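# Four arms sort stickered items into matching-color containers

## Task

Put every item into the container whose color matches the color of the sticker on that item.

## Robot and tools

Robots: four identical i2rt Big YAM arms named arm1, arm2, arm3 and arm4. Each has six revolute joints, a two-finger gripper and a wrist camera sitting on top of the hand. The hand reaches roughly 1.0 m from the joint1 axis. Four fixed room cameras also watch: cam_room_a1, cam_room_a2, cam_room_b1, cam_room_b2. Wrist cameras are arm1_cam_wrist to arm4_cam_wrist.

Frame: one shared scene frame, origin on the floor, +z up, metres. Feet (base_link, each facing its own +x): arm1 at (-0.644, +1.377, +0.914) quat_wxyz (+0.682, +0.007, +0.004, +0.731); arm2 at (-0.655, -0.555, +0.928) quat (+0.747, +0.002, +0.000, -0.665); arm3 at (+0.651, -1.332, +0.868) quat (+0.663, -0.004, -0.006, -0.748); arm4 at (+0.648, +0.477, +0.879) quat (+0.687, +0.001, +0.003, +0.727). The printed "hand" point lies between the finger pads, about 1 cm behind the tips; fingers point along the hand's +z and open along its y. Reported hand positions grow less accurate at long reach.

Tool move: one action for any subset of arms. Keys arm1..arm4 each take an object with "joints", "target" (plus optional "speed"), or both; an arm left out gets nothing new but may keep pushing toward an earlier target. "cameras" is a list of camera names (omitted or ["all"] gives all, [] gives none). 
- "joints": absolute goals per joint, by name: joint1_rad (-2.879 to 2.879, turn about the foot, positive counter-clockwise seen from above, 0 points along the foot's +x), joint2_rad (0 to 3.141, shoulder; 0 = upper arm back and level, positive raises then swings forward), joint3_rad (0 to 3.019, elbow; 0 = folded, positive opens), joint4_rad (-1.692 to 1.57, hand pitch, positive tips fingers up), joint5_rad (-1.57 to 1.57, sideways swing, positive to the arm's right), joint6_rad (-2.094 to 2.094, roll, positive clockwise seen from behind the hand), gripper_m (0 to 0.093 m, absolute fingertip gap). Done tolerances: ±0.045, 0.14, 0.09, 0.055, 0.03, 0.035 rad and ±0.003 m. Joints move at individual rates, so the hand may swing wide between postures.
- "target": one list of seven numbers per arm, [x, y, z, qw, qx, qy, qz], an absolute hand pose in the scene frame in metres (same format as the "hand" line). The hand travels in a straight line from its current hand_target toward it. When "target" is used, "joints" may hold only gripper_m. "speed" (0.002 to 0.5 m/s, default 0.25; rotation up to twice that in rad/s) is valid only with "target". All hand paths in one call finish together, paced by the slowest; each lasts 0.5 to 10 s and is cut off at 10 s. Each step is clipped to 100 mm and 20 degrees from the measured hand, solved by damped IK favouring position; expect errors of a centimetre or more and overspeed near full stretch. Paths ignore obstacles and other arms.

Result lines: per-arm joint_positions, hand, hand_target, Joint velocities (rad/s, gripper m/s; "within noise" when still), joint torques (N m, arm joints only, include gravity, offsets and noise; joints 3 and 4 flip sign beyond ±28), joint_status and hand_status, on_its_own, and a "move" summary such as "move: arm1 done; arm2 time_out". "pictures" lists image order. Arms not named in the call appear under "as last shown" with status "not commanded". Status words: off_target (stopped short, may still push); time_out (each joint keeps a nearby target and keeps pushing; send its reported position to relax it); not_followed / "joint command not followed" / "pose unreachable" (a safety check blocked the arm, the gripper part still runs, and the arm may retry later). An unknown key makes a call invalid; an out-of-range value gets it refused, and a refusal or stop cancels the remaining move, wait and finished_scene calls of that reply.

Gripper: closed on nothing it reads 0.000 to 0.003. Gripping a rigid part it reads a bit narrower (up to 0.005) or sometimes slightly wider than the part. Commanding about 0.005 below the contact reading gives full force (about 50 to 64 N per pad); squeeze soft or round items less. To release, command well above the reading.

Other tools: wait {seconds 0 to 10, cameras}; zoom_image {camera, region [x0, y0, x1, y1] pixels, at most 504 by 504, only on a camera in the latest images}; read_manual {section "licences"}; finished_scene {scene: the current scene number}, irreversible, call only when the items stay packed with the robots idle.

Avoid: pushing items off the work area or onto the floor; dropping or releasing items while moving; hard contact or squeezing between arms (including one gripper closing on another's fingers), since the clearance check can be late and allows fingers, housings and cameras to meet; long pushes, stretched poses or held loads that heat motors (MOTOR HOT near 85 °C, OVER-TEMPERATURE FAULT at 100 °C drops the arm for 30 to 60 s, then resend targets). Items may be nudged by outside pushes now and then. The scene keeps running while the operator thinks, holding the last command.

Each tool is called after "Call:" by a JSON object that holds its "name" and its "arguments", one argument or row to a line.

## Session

Call:
{"name": "move", "arguments": {
  "arm1": {"joints": {"joint1_rad": 1.5, "joint2_rad": 0.719, "joint3_rad": 1.015, "joint4_rad": -1.196, "joint5_rad": 0, "joint6_rad": 0}},
  "arm2": {"joints": {"joint1_rad": -1.5, "joint2_rad": 0.719, "joint3_rad": 1.015, "joint4_rad": -1.196, "joint5_rad": 0, "joint6_rad": 0}},
  "arm3": {"joints": {"joint1_rad": 1.5, "joint2_rad": 0.719, "joint3_rad": 1.015, "joint4_rad": -1.196, "joint5_rad": 0, "joint6_rad": 0}},
  "arm4": {"joints": {"joint1_rad": -1.5, "joint2_rad": 0.719, "joint3_rad": 1.015, "joint4_rad": -1.196, "joint5_rad": 0, "joint6_rad": 0}}
}}

Scene clock: 1.83 s.
Joint torques (N m): arm1=[-1.55 -0.38 13.27 2.06 0.07 0] | arm2=[0.44 -3.55 10.35 2.11 -0.05 0.21] | arm3=[1.85 -2.73 9.25 1.1 0.07 -0.12] | arm4=[0.56 -1.85 9.21 1.46 0.04 -0.09]
Motor temperatures (°C): arm1=[21 23 28 23 21 21 21] | arm2=[23 24 27 22 22 20 23] | arm3=[24 23 24 23 24 23 23] | arm4=[22 22 25 22 24 21 24]
Heat: arm1: hottest joint3_rad 28 °C; arm2: hottest joint3_rad 27 °C; arm3: hottest joint1_rad 24 °C; arm4: hottest joint3_rad 25 °C.
move: arm1 done; arm2 done; arm3 done; arm4 done
Joint velocities: within noise
arm1.joint_positions: joint1_rad=+1.495 joint2_rad=+0.727 joint3_rad=+0.992 joint4_rad=-1.212 joint5_rad=-0.002 joint6_rad=+0.008 gripper_m=+0.09399
arm1.joint_status: all done
arm1.hand: x=-0.9349 y=+1.3788 z=+1.2520 quat_wxyz=(+0.000, +0.949, -0.007, -0.314) (m; scene frame)
arm1.hand_target: x=-0.9380 y=+1.3773 z=+1.2684 quat_wxyz=(-0.001, +0.942, +0.000, -0.336) (m; scene frame)
arm1.hand_status: not commanded
arm2.joint_positions: joint1_rad=-1.496 joint2_rad=+0.724 joint3_rad=+1.026 joint4_rad=-1.199 joint5_rad=+0.001 joint6_rad=-0.014 gripper_m=+0.09398
arm2.joint_status: all done
arm2.hand: x=-0.9515 y=-0.6131 z=+1.2812 quat_wxyz=(-0.027, -0.939, -0.097, +0.329) (m; scene frame)
arm2.hand_target: x=-0.9504 y=-0.6119 z=+1.2774 quat_wxyz=(-0.029, -0.940, -0.089, +0.327) (m; scene frame)
arm2.hand_status: not commanded
arm3.joint_positions: joint1_rad=+1.490 joint2_rad=+0.725 joint3_rad=+1.016 joint4_rad=-1.192 joint5_rad=-0.001 joint6_rad=+0.007 gripper_m=+0.09398
arm3.joint_status: all done
arm3.hand: x=+0.9464 y=-1.3877 z=+1.2178 quat_wxyz=(-0.328, -0.096, -0.939, +0.038) (m; scene frame)
arm3.hand_target: x=+0.9448 y=-1.3844 z=+1.2186 quat_wxyz=(-0.329, -0.088, -0.940, +0.038) (m; scene frame)
arm3.hand_status: not commanded
arm4.joint_positions: joint1_rad=-1.498 joint2_rad=+0.721 joint3_rad=+1.011 joint4_rad=-1.210 joint5_rad=+0.001 joint6_rad=+0.014 gripper_m=+0.09398
arm4.joint_status: all done
arm4.hand: x=+0.9443 y=+0.5162 z=+1.2227 quat_wxyz=(-0.317, +0.055, -0.947, -0.021) (m; scene frame)
arm4.hand_target: x=+0.9470 y=+0.5161 z=+1.2273 quat_wxyz=(-0.326, +0.061, -0.943, -0.019) (m; scene frame)
arm4.hand_status: not commanded
pictures: arm1_cam_wrist, arm2_cam_wrist, arm3_cam_wrist, arm4_cam_wrist, cam_room_a1, cam_room_a2, cam_room_b1, cam_room_b2
Images, in order (width x height): arm1_cam_wrist 672x504, arm2_cam_wrist 672x504, arm3_cam_wrist 672x504, arm4_cam_wrist 672x504, cam_room_a1 672x504, cam_room_a2 672x504, cam_room_b1 672x504, cam_room_b2 672x504.

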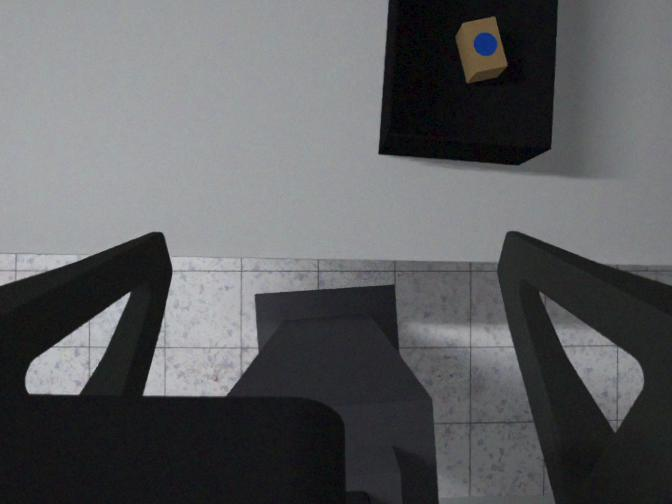

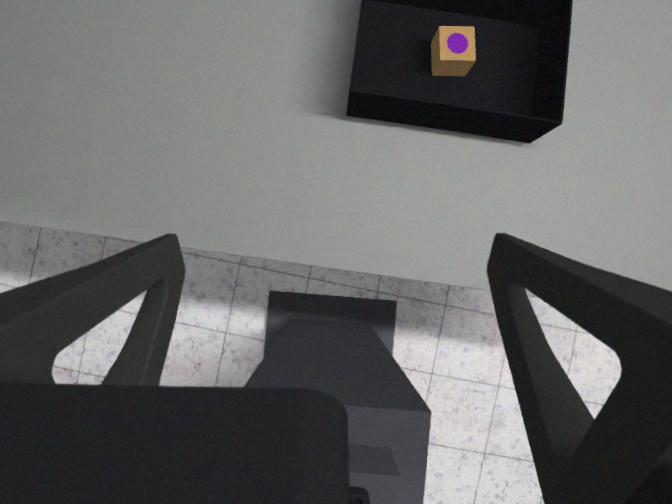

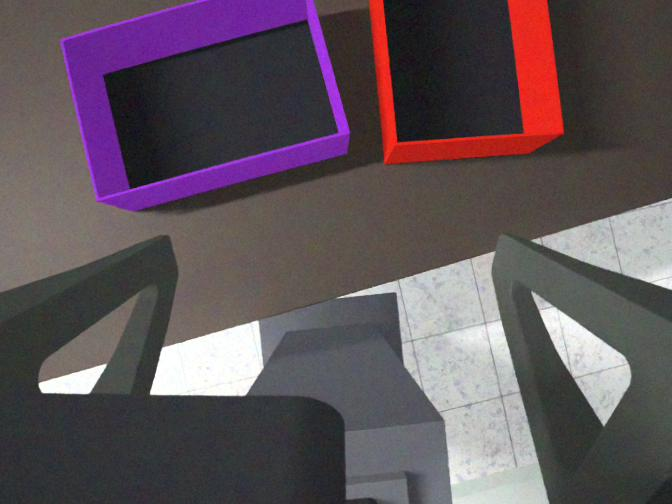

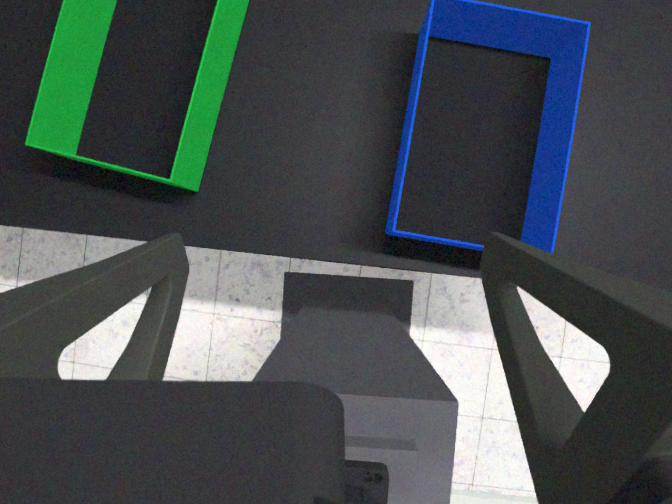

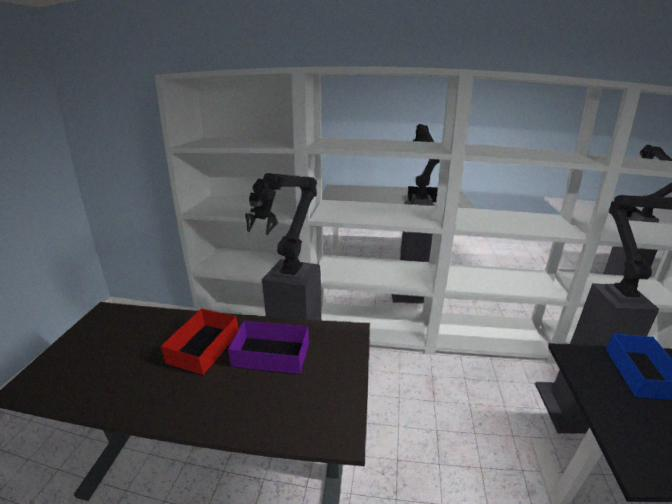

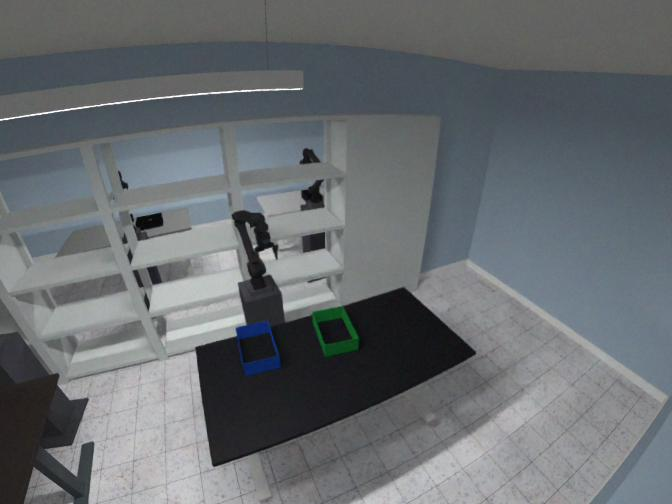

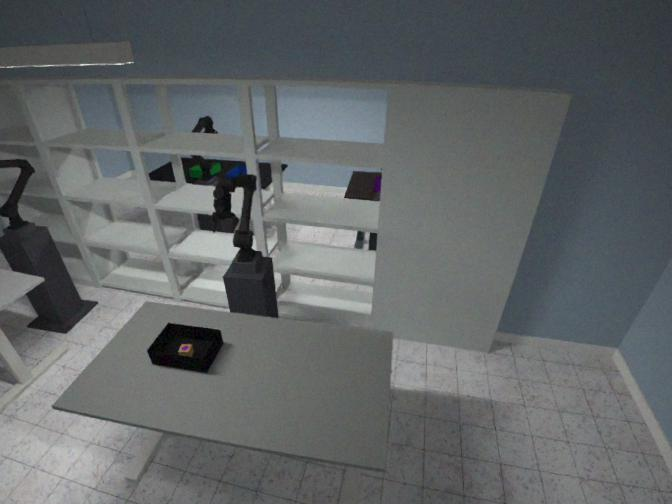

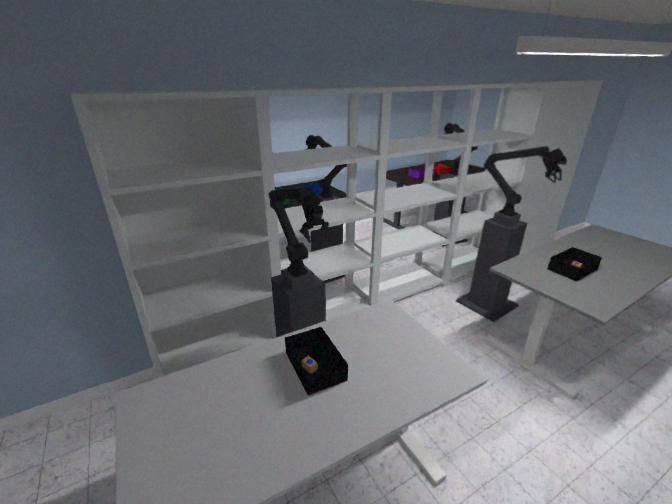

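Call:
{"name": "zoom_image", "arguments": {
  "camera": "arm1_cam_wrist",
  "region": [430, 0, 560, 100]
}}

Call:
{"name": "zoom_image", "arguments": {
  "camera": "arm2_cam_wrist",
  "region": [400, 0, 530, 100]
}}

Scaled by 3.877.

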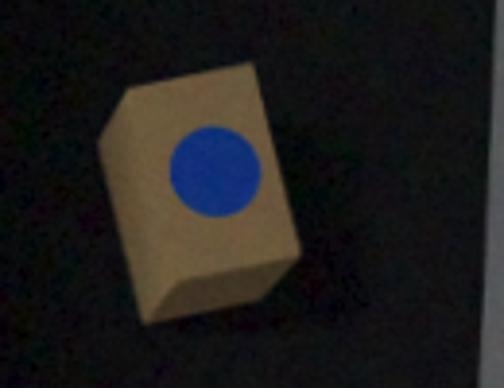

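Scaled by 3.877.

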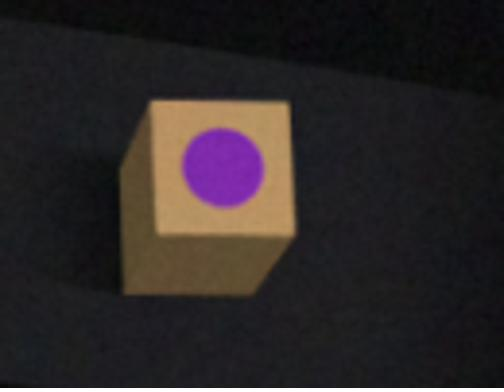

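Call:
{"name": "move", "arguments": {
  "arm1": {"target": [-1.205, 1.566, 0.838, 0, 0.9947, 0.1028, 0], "speed": 0.35},
  "arm2": {"target": [-1.315, -0.507, 0.85, 0, 0.9954, 0.0953, 0], "speed": 0.35},
  "arm3": {"joints": {"joint1_rad": -1.987, "joint2_rad": 0.43, "joint3_rad": 0.287, "joint4_rad": 0.142, "joint5_rad": 0, "joint6_rad": 1.571}},
  "arm4": {"joints": {"joint1_rad": 0.904, "joint2_rad": 0.43, "joint3_rad": 0.287, "joint4_rad": 0.142, "joint5_rad": 0, "joint6_rad": 1.571}},
  "cameras": ["arm1_cam_wrist", "arm2_cam_wrist"]
}}

Scene clock: 32.80 s.
Joint torques (N m): arm1=[-2.26 -17.79 12.03 -0.1 0.05 -0.05] | arm2=[0.03 -23.88 12.9 0.08 0.11 -0.09] | arm3=[0.62 0.32 9.55 2.55 -0.04 -0.07] | arm4=[1.26 0.38 9.89 2.21 0.17 0.13]
Motor temperatures (°C): arm1=[21 24 33 23 21 21 21] | arm2=[23 24 30 22 22 20 23] | arm3=[24 23 27 23 24 23 23] | arm4=[22 22 31 22 24 21 24]
Heat: arm1: hottest joint3_rad 33 °C; arm2: hottest joint3_rad 30 °C; arm3: hottest joint3_rad 27 °C; arm4: hottest joint3_rad 31 °C.
move: arm1 off_target; arm2 off_target; arm3 done; arm4 done
Joint velocities: within noise
arm1.joint_positions: joint1_rad=+1.186 joint2_rad=+2.198 joint3_rad=+1.464 joint4_rad=-0.898 joint5_rad=+0.002 joint6_rad=-0.520 gripper_m=+0.09399
arm1.joint_status: not commanded
arm1.hand: x=-1.1846 y=+1.5545 z=+0.8187 quat_wxyz=(+0.010, +0.995, +0.102, +0.021) (m; scene frame)
arm1.hand_target: x=-1.2040 y=+1.5658 z=+0.8385 quat_wxyz=(+0.000, +0.995, +0.103, +0.000) (m; scene frame)
arm1.hand_status: off_target (0.030 m and 2.6 deg from the pose sent, 0.529 m and 38.7 deg at the start)
arm2.joint_positions: joint1_rad=-1.754 joint2_rad=+2.312 joint3_rad=+1.749 joint4_rad=-1.029 joint5_rad=-0.006 joint6_rad=-0.248 gripper_m=+0.09398
arm2.joint_status: not commanded
arm2.hand: x=-1.2987 y=-0.5132 z=+0.8414 quat_wxyz=(-0.003, -0.996, -0.091, -0.011) (m; scene frame)
arm2.hand_target: x=-1.3143 y=-0.5070 z=+0.8504 quat_wxyz=(+0.000, -0.995, -0.095, +0.000) (m; scene frame)
arm2.hand_status: off_target (0.019 m and 1.4 deg from the pose sent, 0.574 m and 38.5 deg at the start)
arm3.joint_positions: joint1_rad=-1.977 joint2_rad=+0.432 joint3_rad=+0.291 joint4_rad=+0.124 joint5_rad=+0.001 joint6_rad=+1.563 gripper_m=+0.09400
arm3.joint_status: all done
arm3.hand: x=+0.3652 y=-1.1609 z=+1.1579 quat_wxyz=(-0.349, -0.355, +0.621, +0.605) (m; scene frame)
arm3.hand_target: x=+0.3672 y=-1.1584 z=+1.1602 quat_wxyz=(-0.351, -0.348, +0.619, +0.610) (m; scene frame)
arm3.hand_status: not commanded
arm4.joint_positions: joint1_rad=+0.902 joint2_rad=+0.428 joint3_rad=+0.281 joint4_rad=+0.122 joint5_rad=-0.002 joint6_rad=+1.557 gripper_m=+0.09400
arm4.joint_status: all done
arm4.hand: x=+0.3797 y=+0.6676 z=+1.1674 quat_wxyz=(+0.321, +0.333, -0.633, -0.621) (m; scene frame)
arm4.hand_target: x=+0.3791 y=+0.6679 z=+1.1752 quat_wxyz=(+0.329, +0.325, -0.628, -0.627) (m; scene frame)
arm4.hand_status: not commanded
pictures: arm1_cam_wrist, arm2_cam_wrist
Images, in order (width x height): arm1_cam_wrist 672x504, arm2_cam_wrist 672x504.

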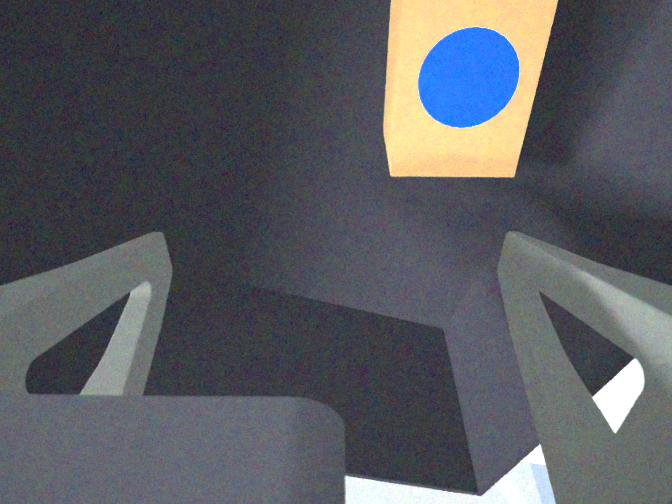

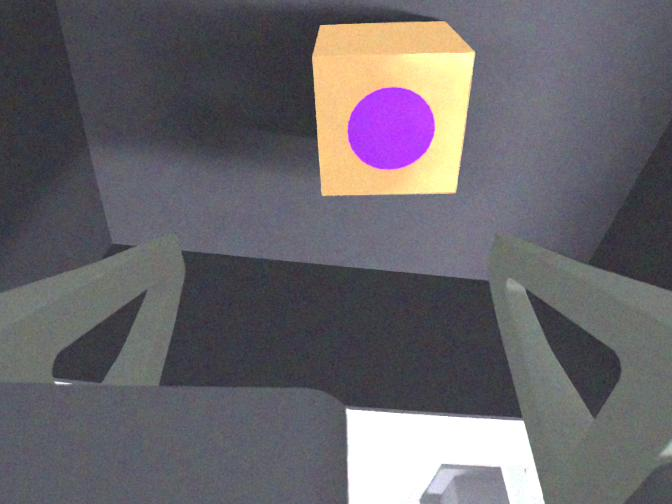

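Call:
{"name": "move", "arguments": {
  "arm1": {"target": [-1.230, 1.595, 0.756, 0, 0.9947, 0.1028, 0], "speed": 0.2},
  "arm2": {"target": [-1.328, -0.493, 0.756, 0, 0.9954, 0.0953, 0], "speed": 0.2},
  "cameras": ["arm1_cam_wrist", "arm2_cam_wrist"]
}}

Scene clock: 59.60 s.
Joint torques (N m): arm1=[-2.84 -19.55 11.26 0.69 0.03 -0.09] | arm2=[0.32 -24.53 12 0.96 0.09 -0.06] | arm3=[0.56 0.32 9.57 2.54 -0.04 -0.07] | arm4=[0.97 0.73 9.94 2.15 0.14 0.08]
Motor temperatures (°C): arm1=[21 25 33 23 21 21 21] | arm2=[23 27 32 22 22 20 23] | arm3=[24 23 28 23 24 23 23] | arm4=[22 22 34 22 24 21 24]
Heat: arm1: hottest joint3_rad 33 °C; arm2: hottest joint3_rad 32 °C; arm3: hottest joint3_rad 28 °C; arm4: hottest joint3_rad 34 °C.
move: arm1 off_target; arm2 off_target
Joint velocities: within noise
arm1.joint_positions: joint1_rad=+1.156 joint2_rad=+2.399 joint3_rad=+1.601 joint4_rad=-0.848 joint5_rad=+0.002 joint6_rad=-0.552 gripper_m=+0.09398
arm1.joint_status: not commanded
arm1.hand: x=-1.2057 y=+1.5801 z=+0.7413 quat_wxyz=(+0.013, +0.994, +0.103, +0.027) (m; scene frame)
arm1.hand_target: x=-1.2289 y=+1.5947 z=+0.7570 quat_wxyz=(+0.000, +0.995, +0.103, +0.000) (m; scene frame)
arm1.hand_status: off_target (0.032 m and 3.4 deg from the pose sent, 0.087 m and 2.6 deg at the start)
arm2.joint_positions: joint1_rad=-1.773 joint2_rad=+2.490 joint3_rad=+1.827 joint4_rad=-0.946 joint5_rad=-0.006 joint6_rad=-0.270 gripper_m=+0.09398
arm2.joint_status: not commanded
arm2.hand: x=-1.3080 y=-0.4995 z=+0.7522 quat_wxyz=(-0.005, -0.996, -0.092, -0.020) (m; scene frame)
arm2.hand_target: x=-1.3271 y=-0.4930 z=+0.7566 quat_wxyz=(+0.000, -0.995, -0.095, +0.000) (m; scene frame)
arm2.hand_status: off_target (0.021 m and 2.3 deg from the pose sent, 0.092 m and 1.4 deg at the start)
arm3, arm4: as last shown
pictures: arm1_cam_wrist, arm2_cam_wrist
Images, in order (width x height): arm1_cam_wrist 672x504, arm2_cam_wrist 672x504.

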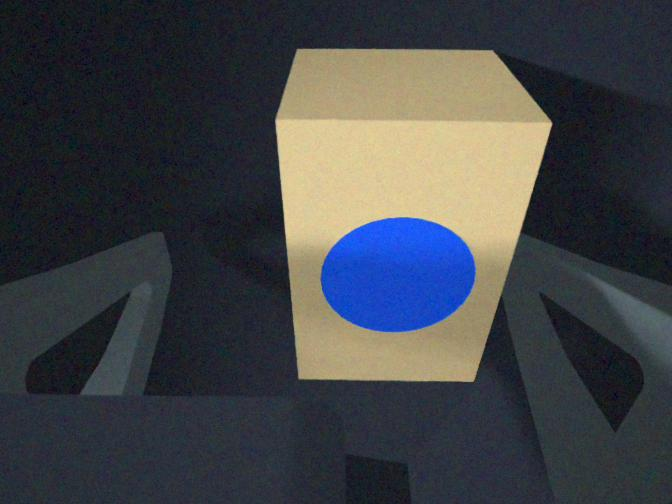

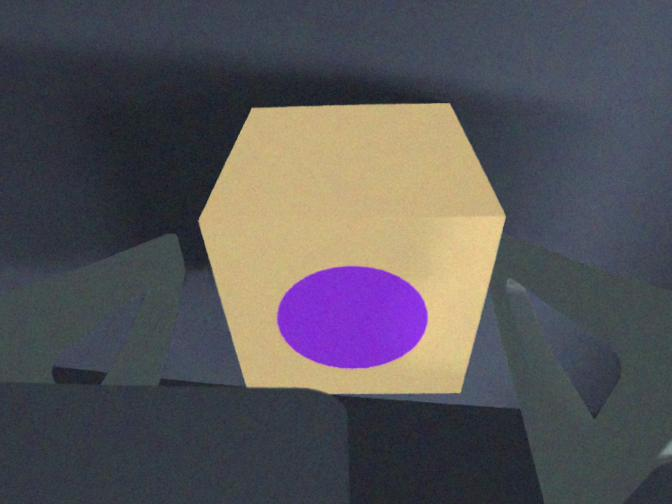

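Call:
{"name": "move", "arguments": {
  "arm1": {"target": [-1.243, 1.608, 0.758, 0, 0.9947, 0.1028, 0], "speed": 0.15},
  "arm2": {"joints": {"gripper_m": 0.043}},
  "cameras": ["arm1_cam_wrist", "arm2_cam_wrist"]
}}

Scene clock: 70.40 s.
Joint torques (N m): arm1=[-3.49 -17.79 12.1 -0.02 0.05 -0.06] | arm2=[0.21 -24.59 11.9 0.98 0.04 -0.06] | arm3=[0.62 0.32 9.55 2.56 -0.04 -0.07] | arm4=[1.2 0.91 9.98 2.21 0.13 0.06]
Motor temperatures (°C): arm1=[21 25 33 23 21 21 21] | arm2=[23 28 32 22 22 20 23] | arm3=[24 23 28 23 24 23 23] | arm4=[22 22 35 22 24 21 24]
Heat: arm1: hottest joint3_rad 33 °C; arm2: hottest joint3_rad 32 °C; arm3: hottest joint3_rad 28 °C; arm4: hottest joint3_rad 35 °C.
move: arm1 off_target; arm2 off_target
Joint velocities: within noise
arm1.joint_positions: joint1_rad=+1.155 joint2_rad=+2.406 joint3_rad=+1.672 joint4_rad=-0.869 joint5_rad=+0.002 joint6_rad=-0.564 gripper_m=+0.09398
arm1.joint_status: not commanded
arm1.hand: x=-1.2325 y=+1.5909 z=+0.7567 quat_wxyz=(+0.004, +0.994, +0.108, +0.007) (m; scene frame)
arm1.hand_target: x=-1.2422 y=+1.6079 z=+0.7585 quat_wxyz=(+0.000, +0.995, +0.103, +0.000) (m; scene frame)
arm1.hand_status: off_target (0.020 m and 1.1 deg from the pose sent, 0.049 m and 3.4 deg at the start)
arm2.joint_positions: joint1_rad=-1.773 joint2_rad=+2.490 joint3_rad=+1.828 joint4_rad=-0.946 joint5_rad=-0.005 joint6_rad=-0.270 gripper_m=+0.05302
arm2.joint_status: gripper_m off_target (ended at +0.05304, target +0.04300)
arm2.hand: x=-1.3085 y=-0.4992 z=+0.7525 quat_wxyz=(-0.004, -0.996, -0.092, -0.019) (m; scene frame)
arm2.hand_target: x=-1.3271 y=-0.4930 z=+0.7566 quat_wxyz=(+0.000, -0.995, -0.095, +0.000) (m; scene frame)
arm2.hand_status: not commanded
arm3, arm4: as last shown
pictures: arm1_cam_wrist, arm2_cam_wrist
Images, in order (width x height): arm1_cam_wrist 672x504, arm2_cam_wrist 672x504.

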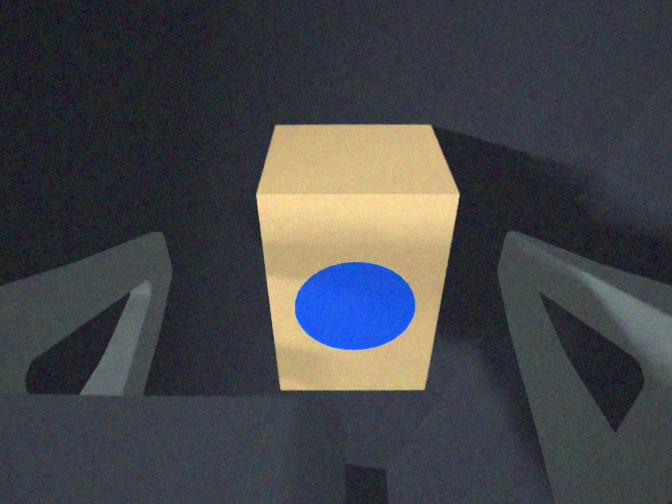

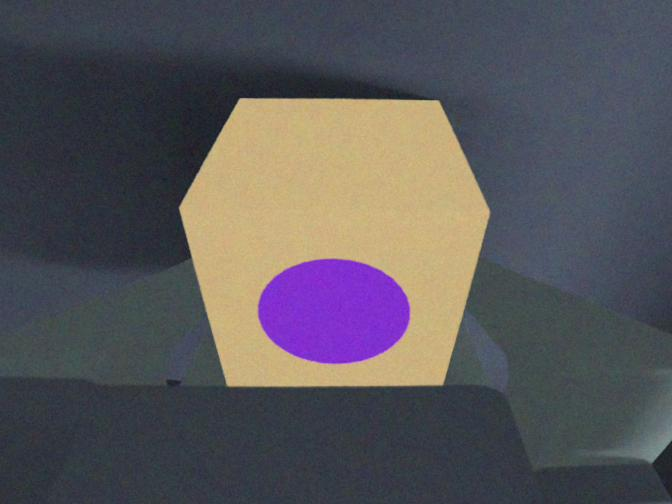

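Call:
{"name": "move", "arguments": {
  "arm1": {"target": [-1.231, 1.611, 0.745, 0, 0.9947, 0.1028, 0], "speed": 0.12},
  "arm2": {"target": [-1.25, -0.50, 0.98, 0, 0.9954, 0.0953, 0], "speed": 0.3},
  "cameras": ["arm1_cam_wrist", "arm2_cam_wrist"]
}}

Scene clock: 77.87 s.
Joint torques (N m): arm1=[-3.08 -18.37 8.7 1.03 0.02 -0.05] | arm2=[0.15 -21.42 8.99 0.25 0.01 -0.07] | arm3=[0.56 0.38 9.55 2.51 -0.05 -0.07] | arm4=[1.03 0.73 10.04 2.13 0.12 0.1]
Motor temperatures (°C): arm1=[21 26 33 23 21 21 21] | arm2=[23 28 32 22 22 20 23] | arm3=[24 23 29 23 24 23 23] | arm4=[22 22 36 22 24 21 24]
Heat: arm1: hottest joint3_rad 33 °C; arm2: hottest joint3_rad 32 °C; arm3: hottest joint3_rad 29 °C; arm4: hottest joint3_rad 36 °C.
move: arm1 off_target; arm2 off_target
Joint velocities: within noise
arm1.joint_positions: joint1_rad=+1.145 joint2_rad=+2.408 joint3_rad=+1.672 joint4_rad=-0.853 joint5_rad=+0.002 joint6_rad=-0.574 gripper_m=+0.09398
arm1.joint_status: not commanded
arm1.hand: x=-1.2335 y=+1.5975 z=+0.7550 quat_wxyz=(+0.001, +0.994, +0.108, +0.001) (m; scene frame)
arm1.hand_target: x=-1.2306 y=+1.6107 z=+0.7452 quat_wxyz=(+0.000, +0.995, +0.103, +0.000) (m; scene frame)
arm1.hand_status: off_target (0.017 m and 0.7 deg from the pose sent, 0.023 m and 1.1 deg at the start)
arm2.joint_positions: joint1_rad=-1.773 joint2_rad=+2.001 joint3_rad=+1.627 joint4_rad=-1.166 joint5_rad=-0.005 joint6_rad=-0.271 gripper_m=+0.05302
arm2.joint_status: not commanded
arm2.hand: x=-1.2577 y=-0.5044 z=+0.9880 quat_wxyz=(+0.002, -0.996, -0.093, +0.015) (m; scene frame)
arm2.hand_target: x=-1.2500 y=-0.5001 z=+0.9800 quat_wxyz=(+0.000, -0.995, -0.095, +0.000) (m; scene frame)
arm2.hand_status: off_target (0.012 m and 1.7 deg from the pose sent, 0.235 m and 2.3 deg at the start)
arm3, arm4: as last shown
pictures: arm1_cam_wrist, arm2_cam_wrist
Images, in order (width x height): arm1_cam_wrist 672x504, arm2_cam_wrist 672x504.

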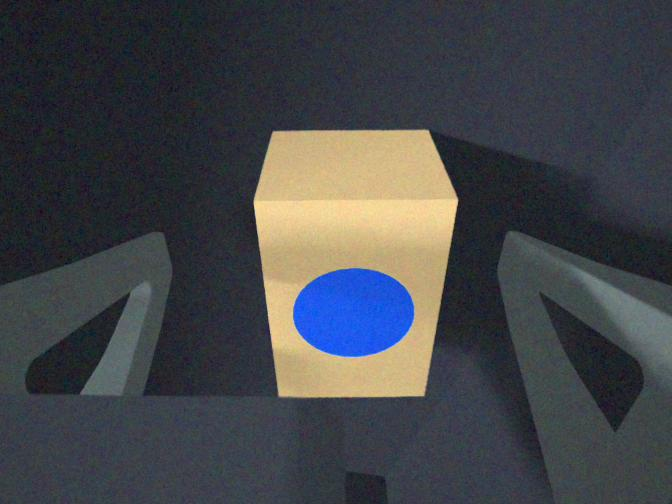

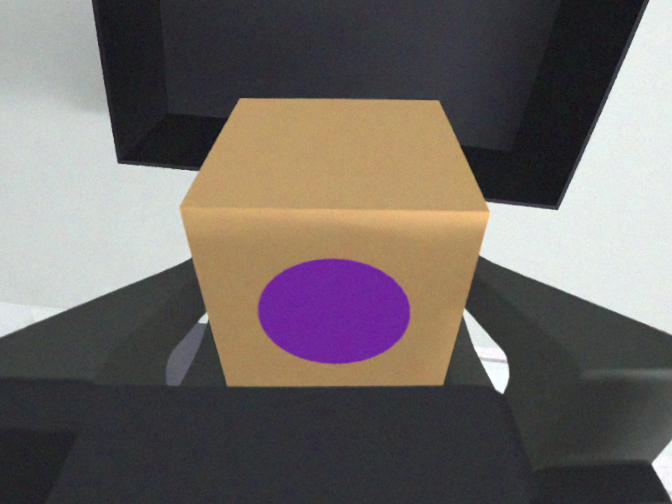

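Call:
{"name": "move", "arguments": {
  "arm1": {"target": [-1.217, 1.611, 0.730, 0, 0.9947, 0.1028, 0], "speed": 0.12},
  "arm2": {"joints": {"joint1_rad": 0.918, "joint2_rad": 0.43, "joint3_rad": 0.287, "joint4_rad": 0.142, "joint5_rad": 0, "joint6_rad": 0}},
  "cameras": ["arm1_cam_wrist", "arm3_cam_wrist"]
}}

Scene clock: 85.80 s.
Joint torques (N m): arm1=[-3.37 -18.2 7.45 0.83 0.1 -0.06] | arm2=[0.91 -1.08 11.66 3.63 0.17 0.21] | arm3=[0.62 0.21 9.57 2.56 -0.05 -0.07] | arm4=[0.91 0.79 9.88 2.25 0.15 0.08]
Motor temperatures (°C): arm1=[21 26 33 23 21 21 21] | arm2=[23 27 32 22 22 20 23] | arm3=[24 23 29 23 24 23 23] | arm4=[22 22 36 22 24 21 24]
Heat: arm1: hottest joint3_rad 33 °C; arm2: hottest joint3_rad 32 °C; arm3: hottest joint3_rad 29 °C; arm4: hottest joint3_rad 36 °C.
move: arm1 off_target; arm2 done
Joint velocities: within noise
arm1.joint_positions: joint1_rad=+1.139 joint2_rad=+2.414 joint3_rad=+1.633 joint4_rad=-0.803 joint5_rad=+0.002 joint6_rad=-0.583 gripper_m=+0.09398
arm1.joint_status: not commanded
arm1.hand: x=-1.2238 y=+1.5976 z=+0.7405 quat_wxyz=(+0.000, +0.994, +0.110, -0.001) (m; scene frame)
arm1.hand_target: x=-1.2167 y=+1.6107 z=+0.7302 quat_wxyz=(+0.000, +0.995, +0.103, +0.000) (m; scene frame)
arm1.hand_status: off_target (0.018 m and 0.9 deg from the pose sent, 0.033 m and 0.7 deg at the start)
arm2.joint_positions: joint1_rad=+0.915 joint2_rad=+0.436 joint3_rad=+0.292 joint4_rad=+0.117 joint5_rad=-0.004 joint6_rad=-0.015 gripper_m=+0.05309
arm2.joint_status: all done
arm2.hand: x=-0.3713 y=-0.7260 z=+1.2183 quat_wxyz=(-0.671, -0.186, -0.692, +0.188) (m; scene frame)
arm2.hand_target: x=-0.3721 y=-0.7252 z=+1.2235 quat_wxyz=(-0.682, -0.189, -0.682, +0.186) (m; scene frame)
arm2.hand_status: not commanded
arm3, arm4: as last shown
pictures: arm1_cam_wrist, arm3_cam_wrist
Images, in order (width x height): arm1_cam_wrist 672x504, arm3_cam_wrist 672x504.

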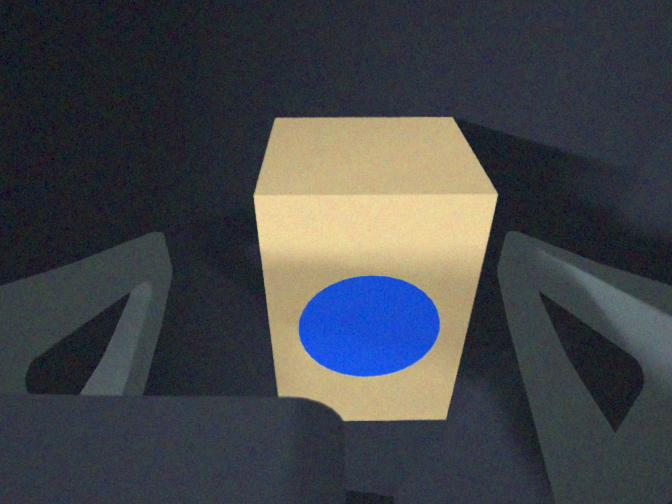

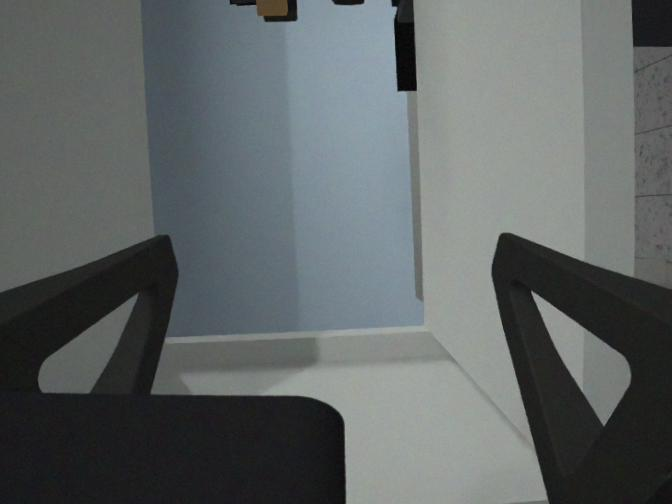

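Call:
{"name": "move", "arguments": {
  "arm1": {"joints": {"gripper_m": 0.032}},
  "arm2": {"target": [0.005, -0.9475, 1.235, 0.6987, 0.1827, 0.6644, -0.1921], "speed": 0.3},
  "arm3": {"target": [0.102, -1.0055, 1.225, -0.3548, -0.3443, 0.6053, 0.6237], "speed": 0.3},
  "cameras": ["arm1_cam_wrist", "arm3_cam_wrist"]
}}

Scene clock: 98.10 s.
Joint torques (N m): arm1=[-2.2 -18.08 7.5 0.81 0.02 -0.07] | arm2=[1.26 -18.55 15.68 2.15 0.15 0.17] | arm3=[1.49 -13.33 13.16 1.58 0.1 -0.19] | arm4=[1.49 0.56 9.95 2.26 0.14 0.09]
Motor temperatures (°C): arm1=[21 26 32 23 21 21 21] | arm2=[23 27 34 22 22 20 24] | arm3=[24 23 29 23 24 23 23] | arm4=[22 22 37 22 24 21 24]
Heat: arm1: hottest joint3_rad 32 °C; arm2: hottest joint3_rad 34 °C; arm3: hottest joint3_rad 29 °C; arm4: hottest joint3_rad 37 °C.
move: arm1 off_target; arm2 off_target; arm3 off_target
Joint velocities: within noise
arm1.joint_positions: joint1_rad=+1.123 joint2_rad=+2.414 joint3_rad=+1.633 joint4_rad=-0.800 joint5_rad=+0.003 joint6_rad=-0.584 gripper_m=+0.04392
arm1.joint_status: gripper_m off_target (ended at +0.04394, target +0.03200)
arm1.hand: x=-1.2205 y=+1.6077 z=+0.7404 quat_wxyz=(-0.001, +0.995, +0.102, -0.002) (m; scene frame)
arm1.hand_target: x=-1.2167 y=+1.6107 z=+0.7302 quat_wxyz=(+0.000, +0.995, +0.103, +0.000) (m; scene frame)
arm1.hand_status: not commanded
arm2.joint_positions: joint1_rad=+0.915 joint2_rad=+1.816 joint3_rad=+1.268 joint4_rad=+0.564 joint5_rad=-0.001 joint6_rad=-0.015 gripper_m=+0.05309
arm2.joint_status: not commanded
arm2.hand: x=-0.0106 y=-0.9424 z=+1.2144 quat_wxyz=(-0.686, -0.183, -0.677, +0.193) (m; scene frame)
arm2.hand_target: x=+0.0032 y=-0.9465 z=+1.2348 quat_wxyz=(-0.699, -0.183, -0.664, +0.192) (m; scene frame)
arm2.hand_status: off_target (0.026 m and 2.0 deg from the pose sent, 0.437 m and 4.5 deg at the start)
arm3.joint_positions: joint1_rad=-1.977 joint2_rad=+1.439 joint3_rad=+0.959 joint4_rad=+0.480 joint5_rad=+0.007 joint6_rad=+1.563 gripper_m=+0.09400
arm3.joint_status: not commanded
arm3.hand: x=+0.1116 y=-1.0118 z=+1.2006 quat_wxyz=(-0.350, -0.351, +0.617, +0.611) (m; scene frame)
arm3.hand_target: x=+0.1034 y=-1.0063 z=+1.2248 quat_wxyz=(-0.355, -0.344, +0.605, +0.624) (m; scene frame)
arm3.hand_status: off_target (0.027 m and 2.2 deg from the pose sent, 0.313 m and 3.2 deg at the start)
arm4: as last shown
pictures: arm1_cam_wrist, arm3_cam_wrist
Images, in order (width x height): arm1_cam_wrist 672x504, arm3_cam_wrist 672x504.

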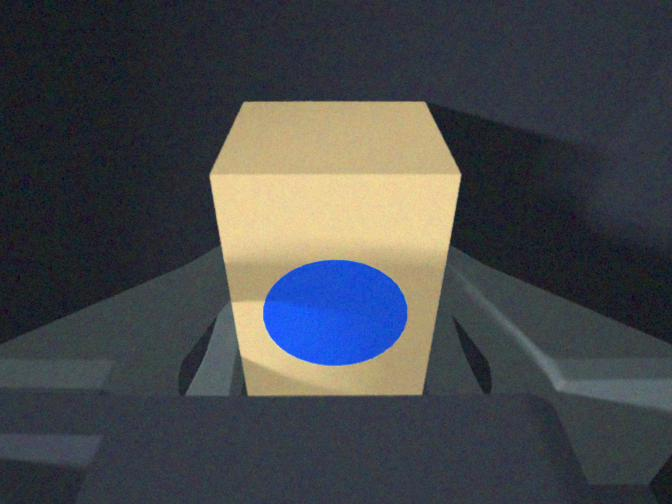

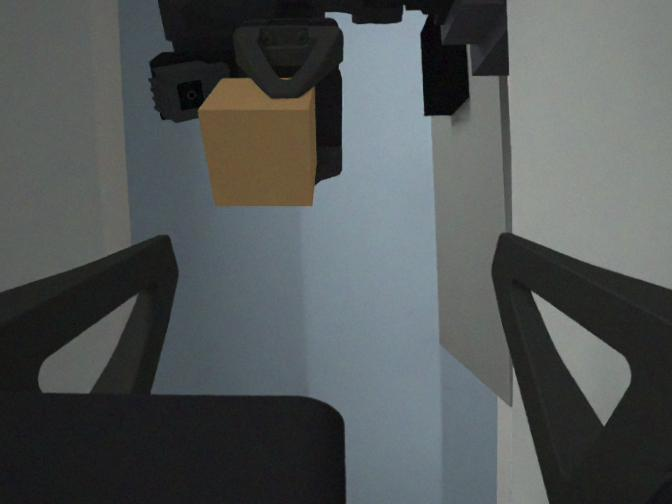

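Call:
{"name": "move", "arguments": {
  "arm1": {"target": [-1.20, 1.60, 0.97, 0, 0.9947, 0.1028, 0], "speed": 0.3},
  "arm3": {"target": [0.046, -0.984, 1.261, -0.3548, -0.3443, 0.6053, 0.6237], "speed": 0.2},
  "cameras": ["arm1_cam_wrist", "arm3_cam_wrist"]
}}

Scene clock: 111.50 s.
Joint torques (N m): arm1=[-1.55 -17.49 13.49 -0.03 -0.02 0] | arm2=[1.2 -18.67 15.72 2.13 0.15 0.17] | arm3=[2.43 -15.09 14 1.51 0.11 -0.19] | arm4=[1.08 0.5 9.92 2.18 0.16 0.08]
Motor temperatures (°C): arm1=[21 26 32 23 21 21 22] | arm2=[23 27 37 22 22 20 24] | arm3=[24 23 31 23 24 23 23] | arm4=[22 22 37 22 24 21 24]
Heat: arm1: hottest joint3_rad 32 °C; arm2: hottest joint3_rad 37 °C; arm3: hottest joint3_rad 31 °C; arm4: hottest joint3_rad 37 °C.
move: arm1 off_target; arm3 off_target
Joint velocities: within noise
arm1.joint_positions: joint1_rad=+1.123 joint2_rad=+2.034 joint3_rad=+1.587 joint4_rad=-1.179 joint5_rad=+0.003 joint6_rad=-0.584 gripper_m=+0.04391
arm1.joint_status: not commanded
arm1.hand: x=-1.1840 y=+1.5939 z=+0.9512 quat_wxyz=(+0.010, +0.995, +0.102, +0.018) (m; scene frame)
arm1.hand_target: x=-1.1992 y=+1.5997 z=+0.9703 quat_wxyz=(+0.000, +0.995, +0.103, +0.000) (m; scene frame)
arm1.hand_status: off_target (0.025 m and 2.3 deg from the pose sent, 0.231 m and 0.3 deg at the start)
arm2, arm4: as last shown
arm3.joint_positions: joint1_rad=-1.972 joint2_rad=+1.542 joint3_rad=+1.180 joint4_rad=+0.366 joint5_rad=+0.026 joint6_rad=+1.563 gripper_m=+0.09400
arm3.joint_status: not commanded
arm3.hand: x=+0.0615 y=-0.9823 z=+1.2384 quat_wxyz=(-0.347, -0.346, +0.619, +0.615) (m; scene frame)
arm3.hand_target: x=+0.0476 y=-0.9850 z=+1.2606 quat_wxyz=(-0.355, -0.344, +0.605, +0.624) (m; scene frame)
arm3.hand_status: off_target (0.027 m and 2.1 deg from the pose sent, 0.093 m and 2.2 deg at the start)
pictures: arm1_cam_wrist, arm3_cam_wrist
Images, in order (width x height): arm1_cam_wrist 672x504, arm3_cam_wrist 672x504.

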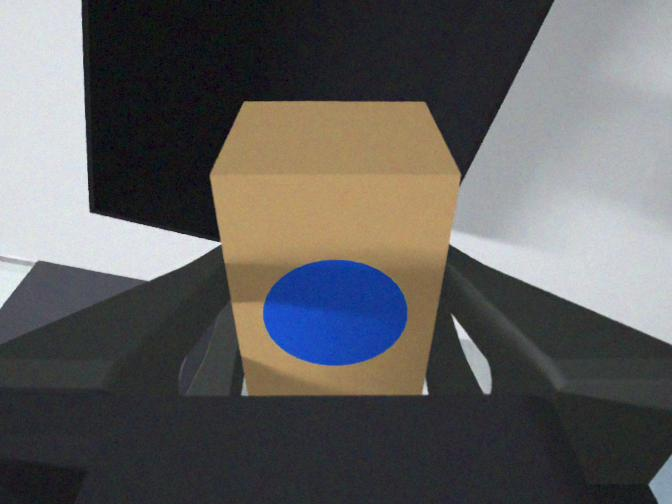

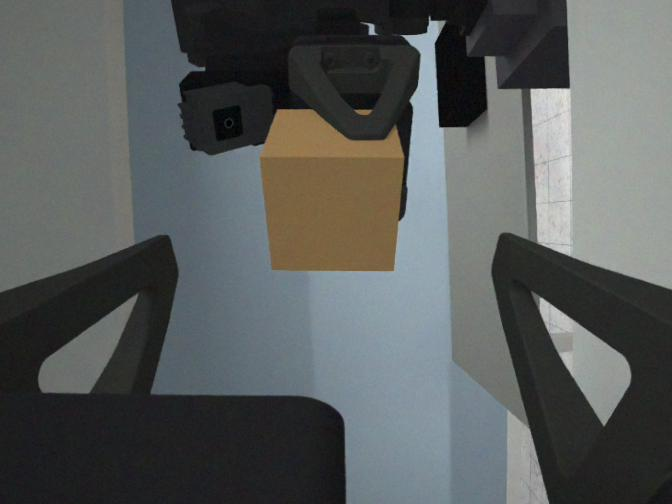

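Call:
{"name": "move", "arguments": {
  "arm1": {"joints": {"joint1_rad": -2.248, "joint2_rad": 0.43, "joint3_rad": 0.287, "joint4_rad": 0.142, "joint5_rad": 0, "joint6_rad": 0}},
  "arm3": {"target": [-0.021, -0.965, 1.260, -0.3548, -0.3443, 0.6053, 0.6237], "speed": 0.15},
  "cameras": ["arm1_cam_wrist", "arm3_cam_wrist"]
}}

Scene clock: 126.47 s.
Joint torques (N m): arm1=[-1.9 2.14 13.01 2.62 -0.07 0.1] | arm2=[1.32 -18.55 15.68 2.14 0.15 0.18] | arm3=[2.37 -19.08 14.26 1.57 0.11 -0.2] | arm4=[0.67 0.5 9.91 2.21 0.17 0.09]
Motor temperatures (°C): arm1=[21 26 34 23 21 21 22] | arm2=[23 27 39 22 22 20 24] | arm3=[24 24 32 23 24 23 23] | arm4=[22 22 38 22 24 21 24]
Heat: arm1: hottest joint3_rad 34 °C; arm2: hottest joint3_rad 39 °C; arm3: hottest joint3_rad 32 °C; arm4: hottest joint3_rad 38 °C.
move: arm1 done; arm3 off_target
Joint velocities: within noise
arm1.joint_positions: joint1_rad=-2.243 joint2_rad=+0.434 joint3_rad=+0.277 joint4_rad=+0.118 joint5_rad=+0.002 joint6_rad=-0.007 gripper_m=+0.04391
arm1.joint_status: all done
arm1.hand: x=-0.3682 y=+1.1888 z=+1.1912 quat_wxyz=(-0.655, -0.212, -0.694, +0.209) (m; scene frame)
arm1.hand_target: x=-0.3685 y=+1.1876 z=+1.2047 quat_wxyz=(-0.669, -0.211, -0.681, +0.212) (m; scene frame)
arm1.hand_status: not commanded
arm2, arm4: as last shown
arm3.joint_positions: joint1_rad=-1.942 joint2_rad=+1.719 joint3_rad=+1.388 joint4_rad=+0.323 joint5_rad=+0.053 joint6_rad=+1.563 gripper_m=+0.09400
arm3.joint_status: not commanded
arm3.hand: x=-0.0076 y=-0.9628 z=+1.2309 quat_wxyz=(-0.345, -0.349, +0.621, +0.611) (m; scene frame)
arm3.hand_target: x=-0.0189 y=-0.9662 z=+1.2598 quat_wxyz=(-0.355, -0.344, +0.605, +0.624) (m; scene frame)
arm3.hand_status: off_target (0.032 m and 2.7 deg from the pose sent, 0.087 m and 2.1 deg at the start)
pictures: arm1_cam_wrist, arm3_cam_wrist
Images, in order (width x height): arm1_cam_wrist 672x504, arm3_cam_wrist 672x504.

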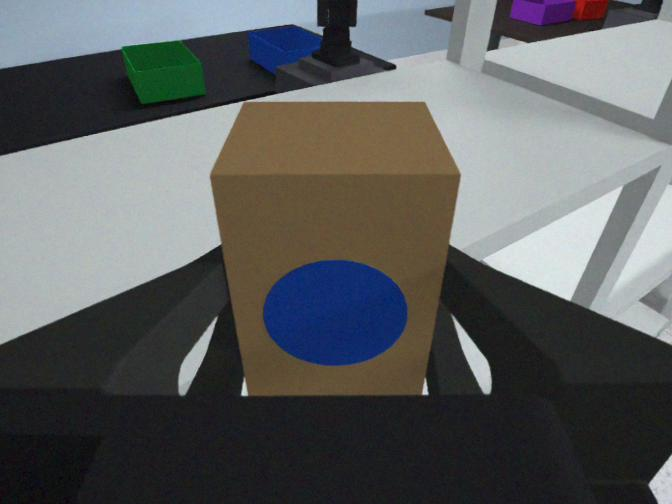

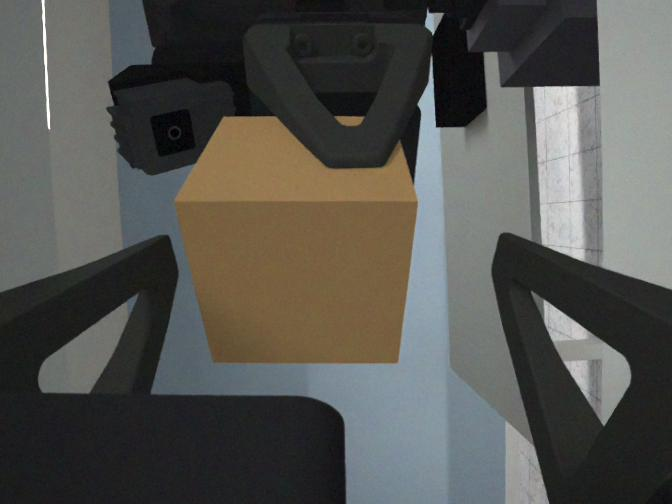

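Call:
{"name": "move", "arguments": {
  "arm1": {"target": [0.005, 0.926, 1.245, 0.6914, 0.2060, 0.6575, -0.2167], "speed": 0.3},
  "arm3": {"target": [-0.019, -0.966, 1.271, -0.3548, -0.3443, 0.6053, 0.6237], "speed": 0.15},
  "arm4": {"target": [0.098, 0.888, 1.24, -0.3316, -0.3218, 0.6175, 0.6363], "speed": 0.3},
  "cameras": ["arm4_cam_wrist", "arm3_cam_wrist"]
}}

Scene clock: 138.13 s.
Joint torques (N m): arm1=[-2.08 -15.97 16.77 1.47 0.02 0.11] | arm2=[1.32 -18.73 15.72 2.13 0.14 0.18] | arm3=[2.26 -20.37 14.31 1.51 0.11 -0.2] | arm4=[0.15 -14.68 12.16 1.14 -0.06 0.05]
Motor temperatures (°C): arm1=[21 26 34 23 21 21 22] | arm2=[23 27 40 22 22 20 24] | arm3=[24 25 32 23 24 23 23] | arm4=[22 22 38 22 24 21 24]
Heat: arm1: hottest joint3_rad 34 °C; arm2: hottest joint3_rad 40 °C; arm3: hottest joint3_rad 32 °C; arm4: hottest joint3_rad 38 °C.
move: arm1 off_target; arm3 off_target; arm4 off_target
Joint velocities: within noise
arm1.joint_positions: joint1_rad=-2.243 joint2_rad=+1.834 joint3_rad=+1.362 joint4_rad=+0.481 joint5_rad=-0.002 joint6_rad=-0.002 gripper_m=+0.04391
arm1.joint_status: not commanded
arm1.hand: x=-0.0032 y=+0.9383 z=+1.2094 quat_wxyz=(-0.673, -0.207, -0.678, +0.212) (m; scene frame)
arm1.hand_target: x=+0.0024 y=+0.9280 z=+1.2449 quat_wxyz=(-0.692, -0.206, -0.658, +0.217) (m; scene frame)
arm1.hand_status: off_target (0.039 m and 3.3 deg from the pose sent, 0.460 m and 6.0 deg at the start)
arm2: as last shown
arm3.joint_positions: joint1_rad=-1.942 joint2_rad=+1.719 joint3_rad=+1.398 joint4_rad=+0.300 joint5_rad=+0.053 joint6_rad=+1.563 gripper_m=+0.09400
arm3.joint_status: not commanded
arm3.hand: x=-0.0086 y=-0.9622 z=+1.2311 quat_wxyz=(-0.343, -0.351, +0.625, +0.607) (m; scene frame)
arm3.hand_target: x=-0.0164 y=-0.9674 z=+1.2708 quat_wxyz=(-0.355, -0.344, +0.605, +0.624) (m; scene frame)
arm3.hand_status: off_target (0.041 m and 3.4 deg from the pose sent, 0.042 m and 2.7 deg at the start)
arm4.joint_positions: joint1_rad=+0.875 joint2_rad=+1.559 joint3_rad=+1.106 joint4_rad=+0.461 joint5_rad=-0.034 joint6_rad=+1.557 gripper_m=+0.09400
arm4.joint_status: not commanded
arm4.hand: x=+0.1050 y=+0.8770 z=+1.2250 quat_wxyz=(+0.327, +0.329, -0.622, -0.631) (m; scene frame)
arm4.hand_target: x=+0.0989 y=+0.8873 z=+1.2399 quat_wxyz=(+0.332, +0.322, -0.617, -0.636) (m; scene frame)
arm4.hand_status: off_target (0.020 m and 1.3 deg from the pose sent, 0.365 m and 3.0 deg at the start)
pictures: arm3_cam_wrist, arm4_cam_wrist
Images, in order (width x height): arm3_cam_wrist 672x504, arm4_cam_wrist 672x504.

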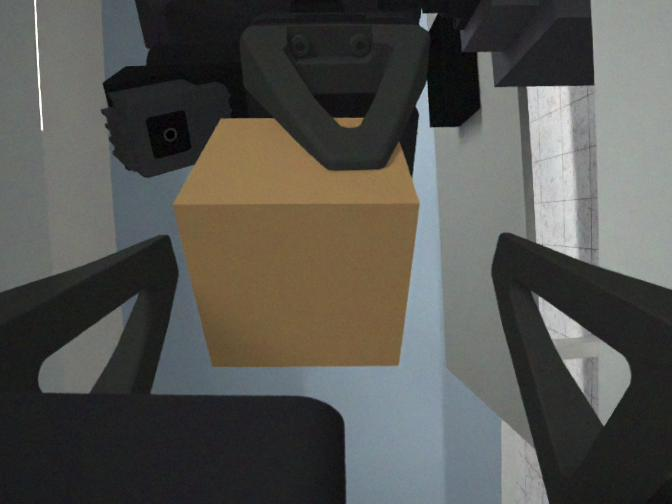

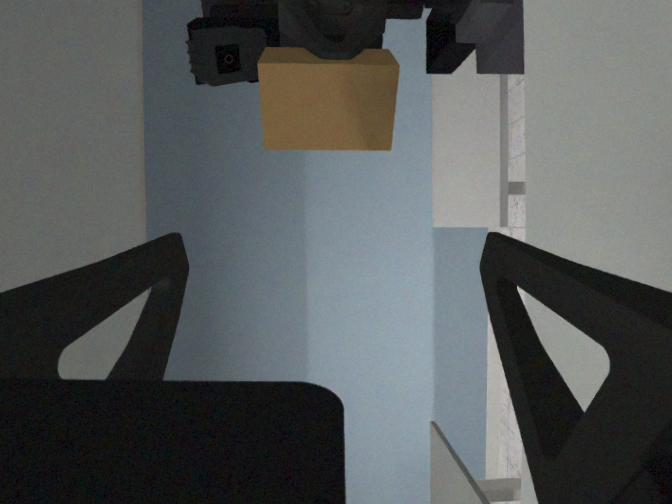

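Call:
{"name": "move", "arguments": {
  "arm3": {"joints": {"gripper_m": 0.040}},
  "arm4": {"target": [0.0515, 0.935, 1.245, -0.3316, -0.3218, 0.6175, 0.6363], "speed": 0.2},
  "cameras": ["arm4_cam_wrist", "arm3_cam_wrist"]
}}

Scene clock: 154.57 s.
Joint torques (N m): arm1=[-2.43 -16.21 16.76 1.43 -0.04 0.11] | arm2=[1.2 -18.84 15.68 2.4 0.15 0.18] | arm3=[2.26 -20.25 13.89 1.58 0.11 -0.19] | arm4=[0.21 -17.32 12.57 1.13 -0.06 0.05]
Motor temperatures (°C): arm1=[21 27 39 23 21 21 22] | arm2=[23 27 41 22 22 20 24] | arm3=[24 25 35 23 24 23 23] | arm4=[22 22 41 22 24 21 24]
Heat: arm1: hottest joint3_rad 39 °C; arm2: hottest joint3_rad 41 °C; arm3: hottest joint3_rad 35 °C; arm4: hottest joint3_rad 41 °C.
move: arm3 off_target; arm4 off_target
Joint velocities: within noise
arm1: as last shown
arm2.joint_positions: joint1_rad=+0.915 joint2_rad=+1.819 joint3_rad=+1.268 joint4_rad=+0.558 joint5_rad=-0.001 joint6_rad=-0.015 gripper_m=+0.05309
arm2.joint_status: not commanded
arm2.hand: x=-0.0102 y=-0.9426 z=+1.2112 quat_wxyz=(-0.683, -0.183, -0.680, +0.193) (m; scene frame)
arm2.hand_target: x=+0.0031 y=-0.9464 z=+1.2350 quat_wxyz=(-0.699, -0.183, -0.664, +0.192) (m; scene frame)
arm2.hand_status: not commanded
arm3.joint_positions: joint1_rad=-1.942 joint2_rad=+1.717 joint3_rad=+1.403 joint4_rad=+0.300 joint5_rad=+0.053 joint6_rad=+1.563 gripper_m=+0.05310
arm3.joint_status: gripper_m off_target (ended at +0.05313, target +0.04000)
arm3.hand: x=-0.0088 y=-0.9621 z=+1.2356 quat_wxyz=(-0.344, -0.350, +0.623, +0.609) (m; scene frame)
arm3.hand_target: x=-0.0164 y=-0.9674 z=+1.2707 quat_wxyz=(-0.355, -0.344, +0.605, +0.624) (m; scene frame)
arm3.hand_status: not commanded
arm4.joint_positions: joint1_rad=+0.856 joint2_rad=+1.711 joint3_rad=+1.312 joint4_rad=+0.403 joint5_rad=-0.050 joint6_rad=+1.557 gripper_m=+0.09400
arm4.joint_status: not commanded
arm4.hand: x=+0.0593 y=+0.9248 z=+1.2287 quat_wxyz=(+0.326, +0.329, -0.624, -0.630) (m; scene frame)
arm4.hand_target: x=+0.0526 y=+0.9341 z=+1.2448 quat_wxyz=(+0.332, +0.322, -0.617, -0.636) (m; scene frame)
arm4.hand_status: off_target (0.021 m and 1.5 deg from the pose sent, 0.081 m and 1.3 deg at the start)
pictures: arm3_cam_wrist, arm4_cam_wrist
Images, in order (width x height): arm3_cam_wrist 672x504, arm4_cam_wrist 672x504.

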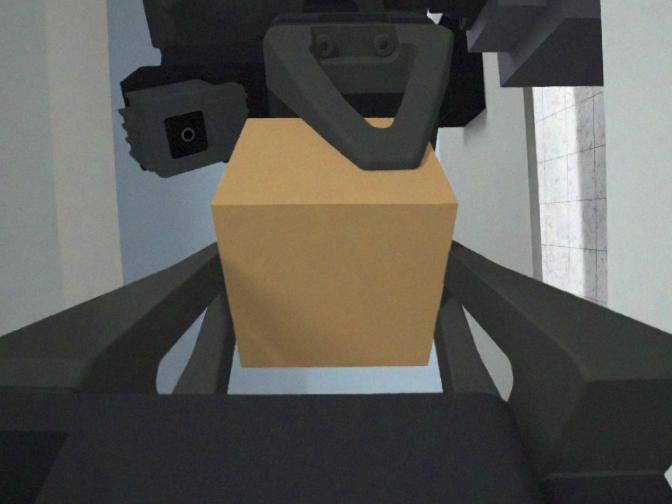

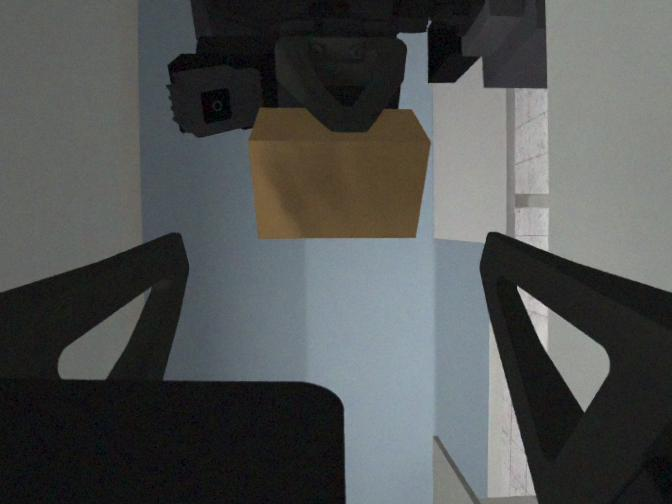

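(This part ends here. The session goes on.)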